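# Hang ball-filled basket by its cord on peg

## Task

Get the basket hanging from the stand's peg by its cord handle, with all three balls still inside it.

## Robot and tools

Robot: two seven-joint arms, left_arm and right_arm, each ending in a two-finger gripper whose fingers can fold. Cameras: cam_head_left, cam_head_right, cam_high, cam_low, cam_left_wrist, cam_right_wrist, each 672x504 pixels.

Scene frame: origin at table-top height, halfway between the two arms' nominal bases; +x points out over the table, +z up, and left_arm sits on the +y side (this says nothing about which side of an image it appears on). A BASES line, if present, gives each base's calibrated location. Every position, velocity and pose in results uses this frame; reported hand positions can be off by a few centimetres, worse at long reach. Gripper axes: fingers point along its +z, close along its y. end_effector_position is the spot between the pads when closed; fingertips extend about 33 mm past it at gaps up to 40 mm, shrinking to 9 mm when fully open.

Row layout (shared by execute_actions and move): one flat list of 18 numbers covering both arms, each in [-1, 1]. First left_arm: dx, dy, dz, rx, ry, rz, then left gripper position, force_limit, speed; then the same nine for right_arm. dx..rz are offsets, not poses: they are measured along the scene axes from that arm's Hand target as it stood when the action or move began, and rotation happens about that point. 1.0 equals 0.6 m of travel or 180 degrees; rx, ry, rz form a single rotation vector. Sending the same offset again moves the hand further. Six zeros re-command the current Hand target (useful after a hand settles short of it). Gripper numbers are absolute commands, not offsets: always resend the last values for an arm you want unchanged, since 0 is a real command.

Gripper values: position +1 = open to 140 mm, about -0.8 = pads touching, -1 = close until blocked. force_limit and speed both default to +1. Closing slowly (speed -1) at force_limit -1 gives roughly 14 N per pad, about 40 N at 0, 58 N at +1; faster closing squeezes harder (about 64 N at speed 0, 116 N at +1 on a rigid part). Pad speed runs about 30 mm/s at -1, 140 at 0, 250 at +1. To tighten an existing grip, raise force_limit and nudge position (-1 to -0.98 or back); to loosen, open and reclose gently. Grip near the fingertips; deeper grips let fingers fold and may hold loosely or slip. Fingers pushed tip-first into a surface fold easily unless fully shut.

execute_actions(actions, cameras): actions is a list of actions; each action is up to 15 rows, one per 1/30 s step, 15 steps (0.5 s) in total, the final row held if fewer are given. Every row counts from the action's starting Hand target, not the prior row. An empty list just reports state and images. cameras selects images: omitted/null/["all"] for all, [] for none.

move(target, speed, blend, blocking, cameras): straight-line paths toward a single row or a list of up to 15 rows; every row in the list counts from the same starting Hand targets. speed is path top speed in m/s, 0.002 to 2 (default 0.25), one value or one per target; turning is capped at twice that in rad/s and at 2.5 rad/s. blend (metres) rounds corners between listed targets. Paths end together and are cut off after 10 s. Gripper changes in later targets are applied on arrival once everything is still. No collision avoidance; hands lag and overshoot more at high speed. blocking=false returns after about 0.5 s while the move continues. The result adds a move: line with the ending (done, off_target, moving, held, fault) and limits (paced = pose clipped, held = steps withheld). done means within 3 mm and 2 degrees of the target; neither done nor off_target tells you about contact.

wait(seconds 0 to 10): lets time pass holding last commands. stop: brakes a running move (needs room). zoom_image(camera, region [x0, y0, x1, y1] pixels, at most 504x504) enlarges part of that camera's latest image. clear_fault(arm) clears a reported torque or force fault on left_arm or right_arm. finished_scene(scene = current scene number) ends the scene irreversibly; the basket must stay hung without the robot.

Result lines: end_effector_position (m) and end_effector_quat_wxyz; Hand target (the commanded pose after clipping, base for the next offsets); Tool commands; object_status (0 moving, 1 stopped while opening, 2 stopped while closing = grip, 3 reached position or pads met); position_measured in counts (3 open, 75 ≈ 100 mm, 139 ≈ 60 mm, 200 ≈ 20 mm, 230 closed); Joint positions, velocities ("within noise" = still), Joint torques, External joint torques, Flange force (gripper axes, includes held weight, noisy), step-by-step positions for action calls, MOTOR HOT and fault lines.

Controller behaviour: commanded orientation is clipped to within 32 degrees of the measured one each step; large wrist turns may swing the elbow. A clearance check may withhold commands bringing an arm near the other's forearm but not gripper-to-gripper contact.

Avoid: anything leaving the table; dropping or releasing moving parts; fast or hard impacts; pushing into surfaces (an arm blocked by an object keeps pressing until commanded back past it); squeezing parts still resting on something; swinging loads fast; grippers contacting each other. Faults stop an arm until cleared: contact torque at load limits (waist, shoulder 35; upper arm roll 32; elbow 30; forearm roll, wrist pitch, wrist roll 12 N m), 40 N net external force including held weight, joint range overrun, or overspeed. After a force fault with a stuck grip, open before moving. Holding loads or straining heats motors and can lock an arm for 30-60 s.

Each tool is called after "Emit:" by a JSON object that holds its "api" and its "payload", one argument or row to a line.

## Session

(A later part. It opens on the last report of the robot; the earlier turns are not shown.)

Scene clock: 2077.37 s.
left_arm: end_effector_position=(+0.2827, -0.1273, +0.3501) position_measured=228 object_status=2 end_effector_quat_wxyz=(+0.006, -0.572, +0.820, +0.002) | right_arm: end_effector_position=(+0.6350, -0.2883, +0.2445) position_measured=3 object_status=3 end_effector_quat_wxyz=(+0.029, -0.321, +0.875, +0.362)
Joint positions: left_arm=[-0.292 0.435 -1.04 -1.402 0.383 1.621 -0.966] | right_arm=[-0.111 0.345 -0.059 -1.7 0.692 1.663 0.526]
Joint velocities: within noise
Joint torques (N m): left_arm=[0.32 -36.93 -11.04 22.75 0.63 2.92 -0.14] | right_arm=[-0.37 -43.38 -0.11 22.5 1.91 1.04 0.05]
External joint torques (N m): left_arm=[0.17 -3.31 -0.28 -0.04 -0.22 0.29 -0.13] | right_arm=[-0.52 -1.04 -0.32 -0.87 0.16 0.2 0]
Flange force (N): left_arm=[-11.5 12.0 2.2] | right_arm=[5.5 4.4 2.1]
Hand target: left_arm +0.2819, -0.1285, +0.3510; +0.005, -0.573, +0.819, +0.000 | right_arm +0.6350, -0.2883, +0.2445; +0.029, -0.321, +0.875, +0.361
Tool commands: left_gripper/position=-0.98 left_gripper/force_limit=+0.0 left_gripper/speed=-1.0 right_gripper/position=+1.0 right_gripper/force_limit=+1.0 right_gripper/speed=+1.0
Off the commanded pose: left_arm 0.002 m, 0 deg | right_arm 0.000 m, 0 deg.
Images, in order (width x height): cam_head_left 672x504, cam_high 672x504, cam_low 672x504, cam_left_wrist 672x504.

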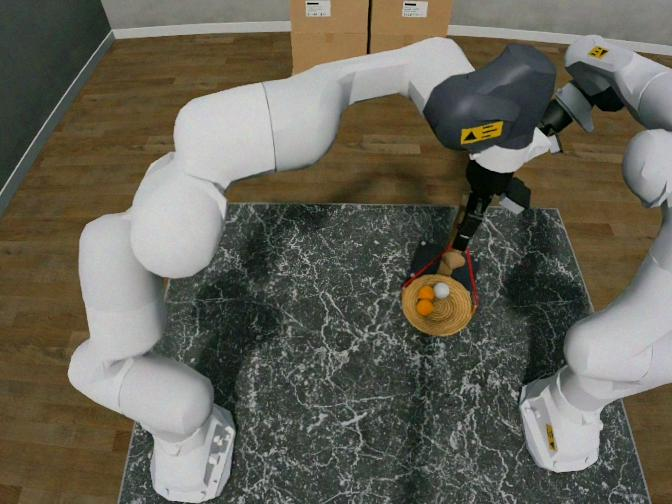

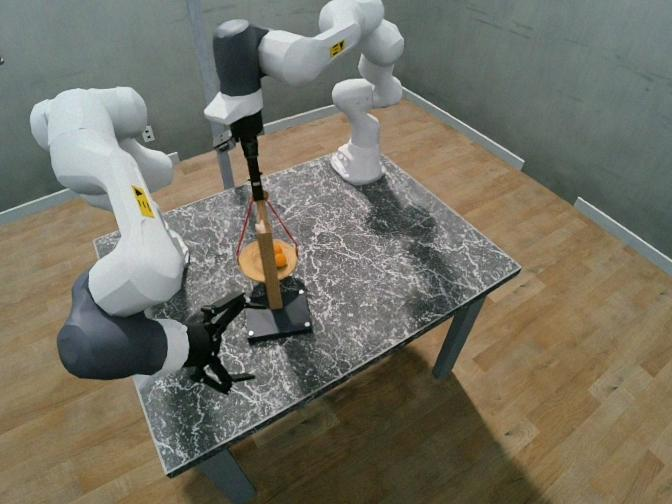

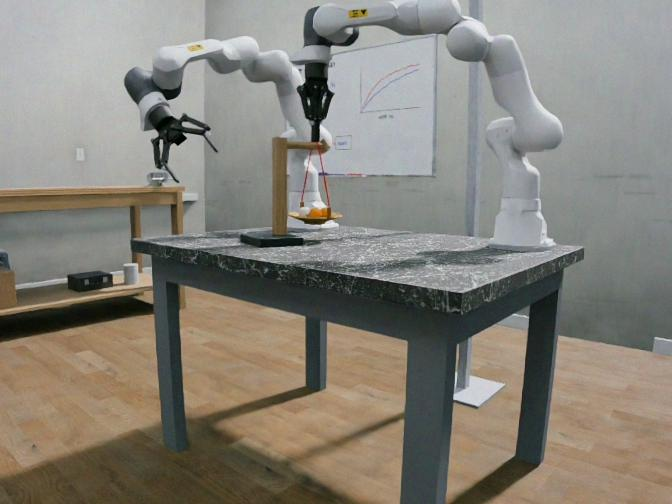

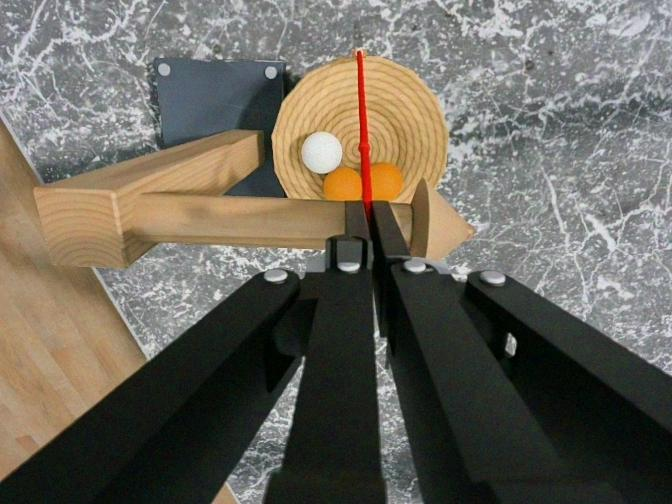

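Emit:
{"api": "execute_actions", "payload": {
  "actions": [
    [[0,0,0,0,0,0,-0.62,0,-1,0,0,0,0,0,0,1,1,1]]
  ],
  "cameras": ["cam_low", "cam_high", "cam_left_wrist"]
}}

Emit:
{"api": "zoom_image", "payload": {
  "camera": "cam_low",
  "region": [260, 110, 370, 230]
}}

Scene clock: 2098.00 s.
left_arm: end_effector_position=(+0.2825, -0.1275, +0.3502) position_measured=208 object_status=0 end_effector_quat_wxyz=(+0.006, -0.572, +0.820, +0.001) | right_arm: end_effector_position=(+0.6350, -0.2883, +0.2445) position_measured=3 object_status=3 end_effector_quat_wxyz=(+0.029, -0.321, +0.875, +0.362)
Joint positions: left_arm=[-0.292 0.435 -1.04 -1.402 0.383 1.621 -0.966] | right_arm=[-0.111 0.345 -0.059 -1.7 0.692 1.663 0.526]
Joint velocities: within noise
Joint torques (N m): left_arm=[0.44 -36.76 -10.89 22.73 0.66 2.86 -0.17] | right_arm=[-0.36 -43.37 -0.09 22.5 1.91 1.04 0.01]
External joint torques (N m): left_arm=[0.57 -3 0.11 -0.07 -0.18 0.22 -0.17] | right_arm=[-0.42 -0.82 -0.22 -1 0.15 0.18 -0.04]
Flange force (N): left_arm=[-11.6 11.3 2.4] | right_arm=[5.5 4.2 2.4]
Hand target: left_arm +0.2819, -0.1285, +0.3510; +0.005, -0.573, +0.819, +0.000 | right_arm +0.6350, -0.2883, +0.2445; +0.029, -0.321, +0.875, +0.361
Off the commanded pose: left_arm 0.001 m, 0 deg | right_arm 0.000 m, 0 deg.
Step readings (end_effector_position of left_arm | right_arm):
0: (+0.2827, -0.1273, +0.3501) | (+0.6350, -0.2883, +0.2445)
1: (+0.2827, -0.1273, +0.3501) | (+0.6350, -0.2883, +0.2445)
2: (+0.2827, -0.1273, +0.3501) | (+0.6350, -0.2883, +0.2445)
4: (+0.2827, -0.1273, +0.3501) | (+0.6350, -0.2883, +0.2445)
8: (+0.2826, -0.1274, +0.3501) | (+0.6350, -0.2883, +0.2445)
15: (+0.2825, -0.1274, +0.3502) | (+0.6350, -0.2883, +0.2445)
Images, in order (width x height): cam_high 672x504, cam_low 672x504, cam_left_wrist 672x504.

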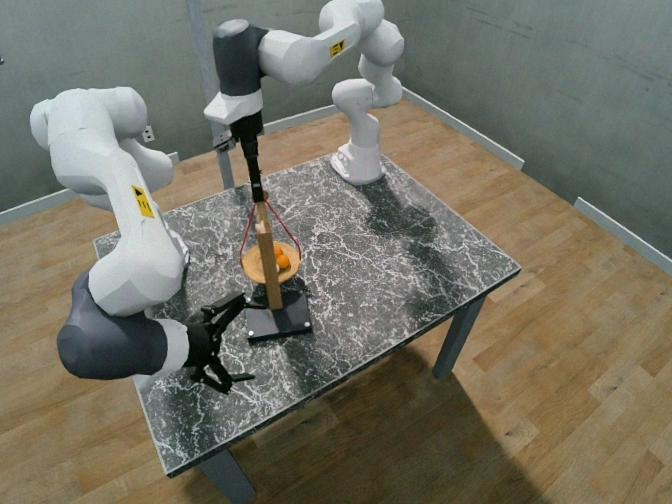

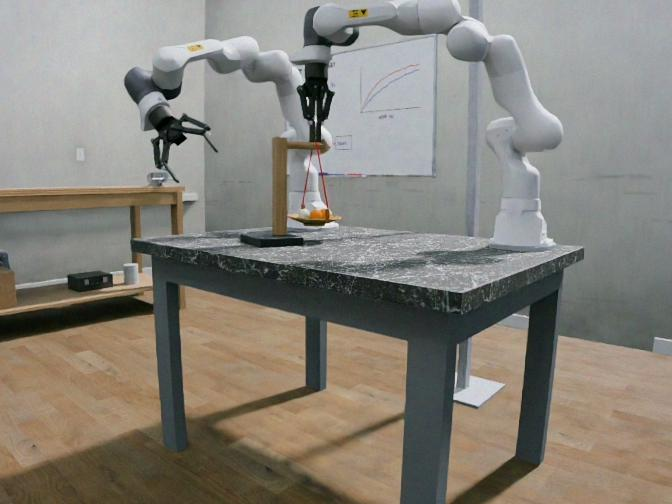

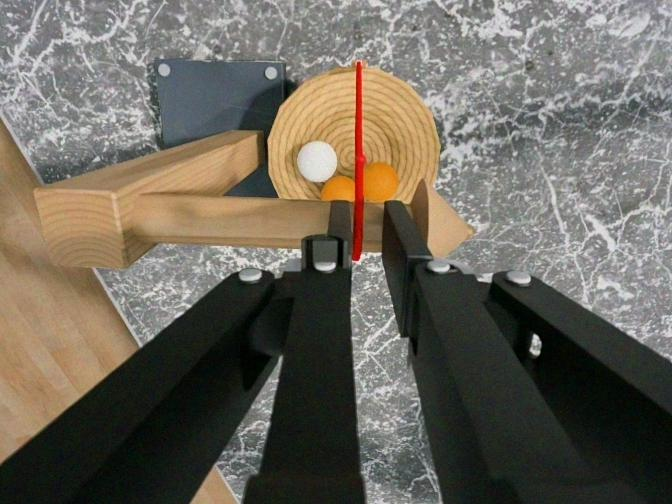

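Scaled by 4.200 from the camera's 672x504 image, which has a finer 960x720 frame.

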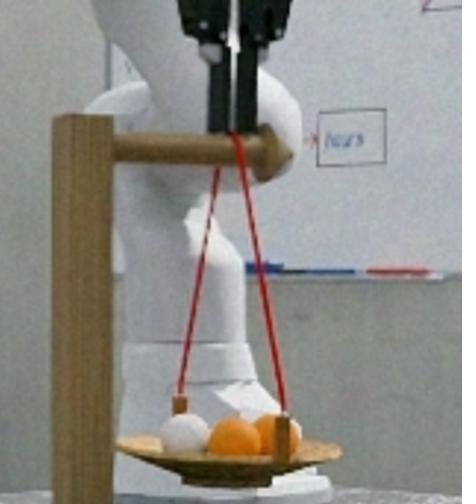

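Emit:
{"api": "move", "payload": {
  "target": [0,0,0.1667,0,0,0,-0.62,0,-1,0,0,0,0,0,0,1,1,1],
  "speed": 0.05,
  "cameras": ["cam_low", "cam_high", "cam_left_wrist"]
}}

Emit:
{"api": "zoom_image", "payload": {
  "camera": "cam_low",
  "region": [260, 110, 370, 230]
}}

Scene clock: 2110.77 s.
left_arm: end_effector_position=(+0.2810, -0.1297, +0.4517) position_measured=208 object_status=3 end_effector_quat_wxyz=(+0.003, -0.574, +0.819, -0.002) | right_arm: end_effector_position=(+0.6350, -0.2883, +0.2445) position_measured=3 object_status=3 end_effector_quat_wxyz=(+0.029, -0.321, +0.875, +0.362)
Joint positions: left_arm=[-0.517 0.523 -0.969 -0.959 0.449 1.303 -0.951] | right_arm=[-0.111 0.345 -0.059 -1.7 0.692 1.663 0.526]
Joint velocities: left_arm=[0 0.001 0 0.001 -0.002 -0.003 0.002] | right_arm=[within noise]
Joint torques (N m): left_arm=[-0.49 -41.01 -8.88 19.69 1.26 2.48 0.16] | right_arm=[-0.35 -43.39 -0.08 22.47 1.92 1.03 0.03]
External joint torques (N m): left_arm=[-0.43 -1.48 0.83 0.17 0.45 -0.18 0.16] | right_arm=[-0.45 -0.8 -0.25 -1.04 0.15 0.17 -0.03]
Flange force (N): left_arm=[0.0 0.0 0.0] | right_arm=[5.5 4.2 2.4]
Hand target: left_arm +0.2819, -0.1285, +0.4510; +0.005, -0.573, +0.819, +0.000 | right_arm +0.6350, -0.2883, +0.2445; +0.029, -0.321, +0.875, +0.361
Off the commanded pose: left_arm 0.002 m, 0 deg | right_arm 0.000 m, 0 deg.
move: done
Images, in order (width x height): cam_high 672x504, cam_low 672x504, cam_left_wrist 672x504.

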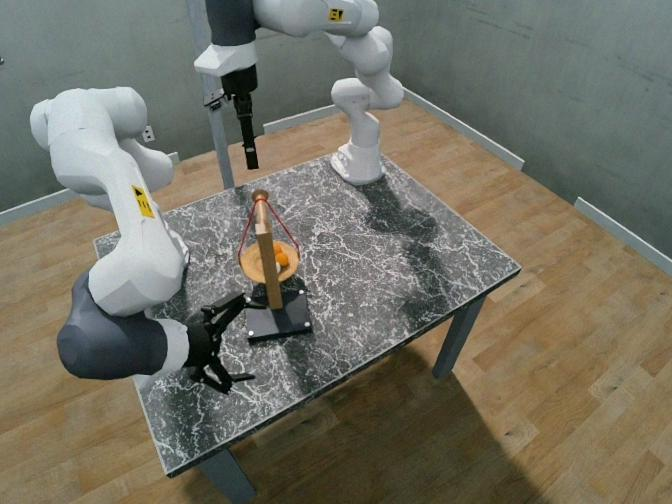

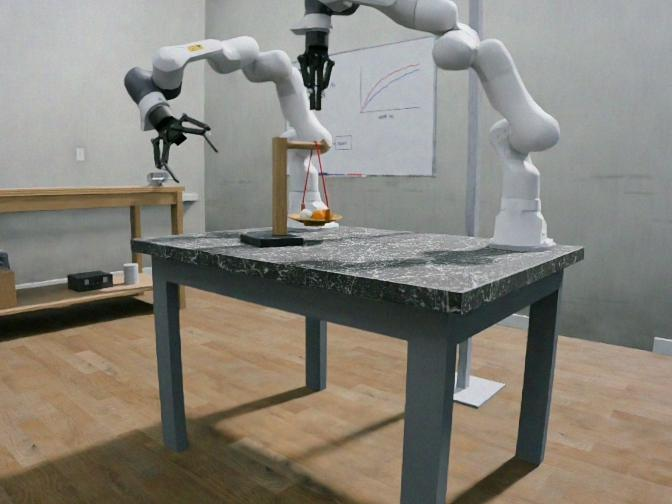

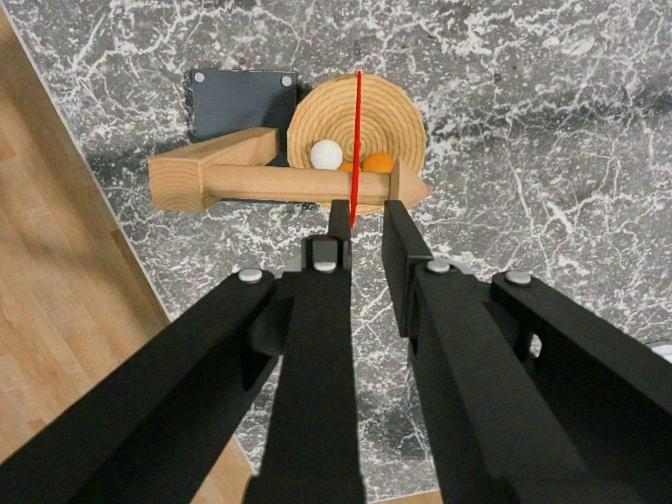

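Scaled by 4.200 from the camera's 672x504 image, which has a finer 960x720 frame.

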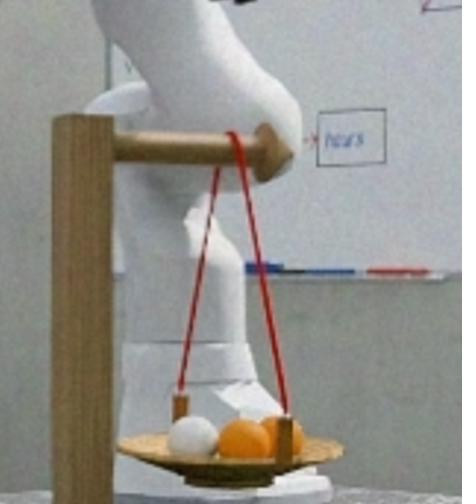

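Emit:
{"api": "wait", "payload": {
  "seconds": 2,
  "cameras": ["cam_low", "cam_high", "cam_head_left"]
}}

Emit:
{"api": "zoom_image", "payload": {
  "camera": "cam_high",
  "region": [210, 160, 320, 300]
}}

Emit:
{"api": "zoom_image", "payload": {
  "camera": "cam_low",
  "region": [260, 110, 370, 230]
}}

Scene clock: 2126.03 s.
left_arm: end_effector_position=(+0.2811, -0.1292, +0.4517) position_measured=208 object_status=3 end_effector_quat_wxyz=(+0.004, -0.574, +0.819, -0.001) | right_arm: end_effector_position=(+0.6350, -0.2883, +0.2445) position_measured=3 object_status=3 end_effector_quat_wxyz=(+0.029, -0.321, +0.875, +0.362)
Joint positions: left_arm=[-0.517 0.523 -0.969 -0.959 0.449 1.302 -0.95] | right_arm=[-0.111 0.345 -0.059 -1.7 0.692 1.663 0.526]
Joint velocities: within noise
Joint torques (N m): left_arm=[-0.47 -41.07 -8.82 19.4 1.21 2.59 0.15] | right_arm=[-0.38 -43.41 -0.06 22.47 1.9 1.03 0.03]
External joint torques (N m): left_arm=[-0.27 -1.73 0.91 0.06 0.42 -0.06 0.15] | right_arm=[-0.37 -0.77 -0.13 -1.06 0.14 0.17 -0.02]
Flange force (N): left_arm=[0.0 0.0 0.0] | right_arm=[5.5 4.2 2.6]
Hand target: left_arm +0.2819, -0.1285, +0.4510; +0.005, -0.573, +0.819, +0.000 | right_arm +0.6350, -0.2883, +0.2445; +0.029, -0.321, +0.875, +0.361
Tool commands: left_gripper/position=-0.62 left_gripper/force_limit=+0.0 left_gripper/speed=-1.0 right_gripper/position=+1.0 right_gripper/force_limit=+1.0 right_gripper/speed=+1.0
Off the commanded pose: left_arm 0.001 m, 0 deg | right_arm 0.000 m, 0 deg.
wait: 2.00 s; at rest from the start
Images, in order (width x height): cam_head_left 672x504, cam_high 672x504, cam_low 672x504.

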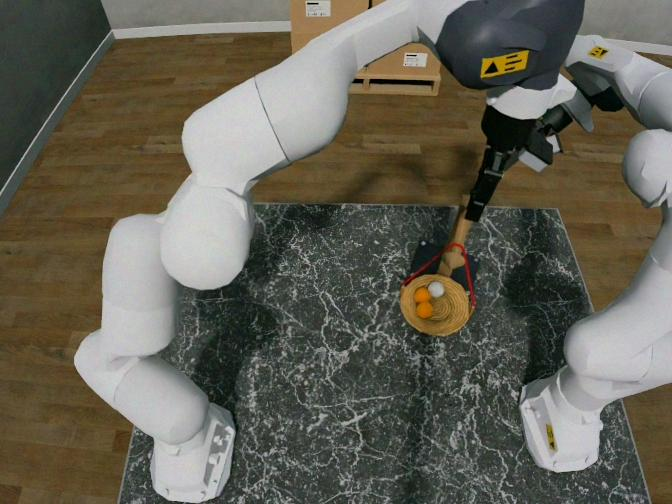

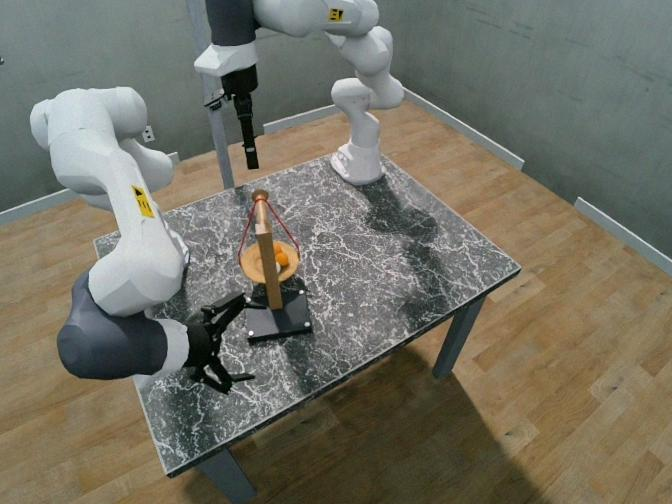

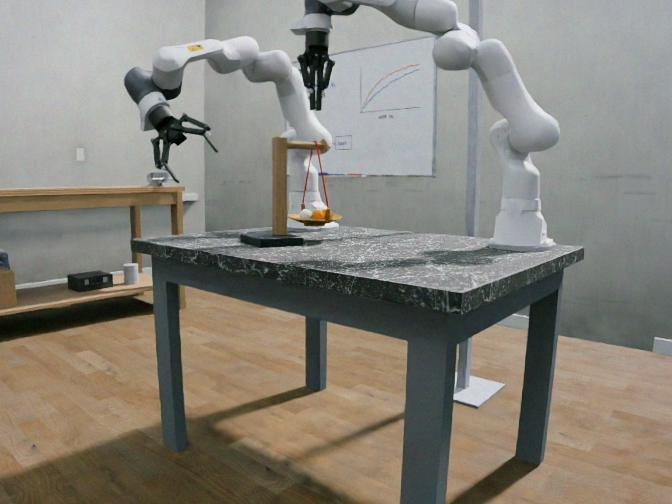

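Scaled by 3.600 from the camera's 672x504 image, which has a finer 960x720 frame.

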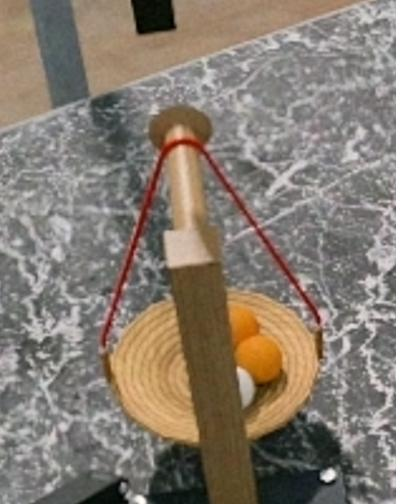

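Scaled by 4.200 from the camera's 672x504 image, which has a finer 960x720 frame.

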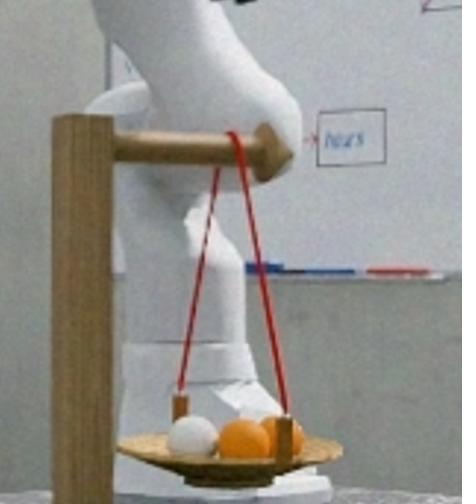

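Basket is hanging at rest on the peg with all three balls inside. Finishing scene 1.

Emit:
{"api": "finished_scene", "payload": {
  "scene": 1
}}

The scene is finished: the task was done.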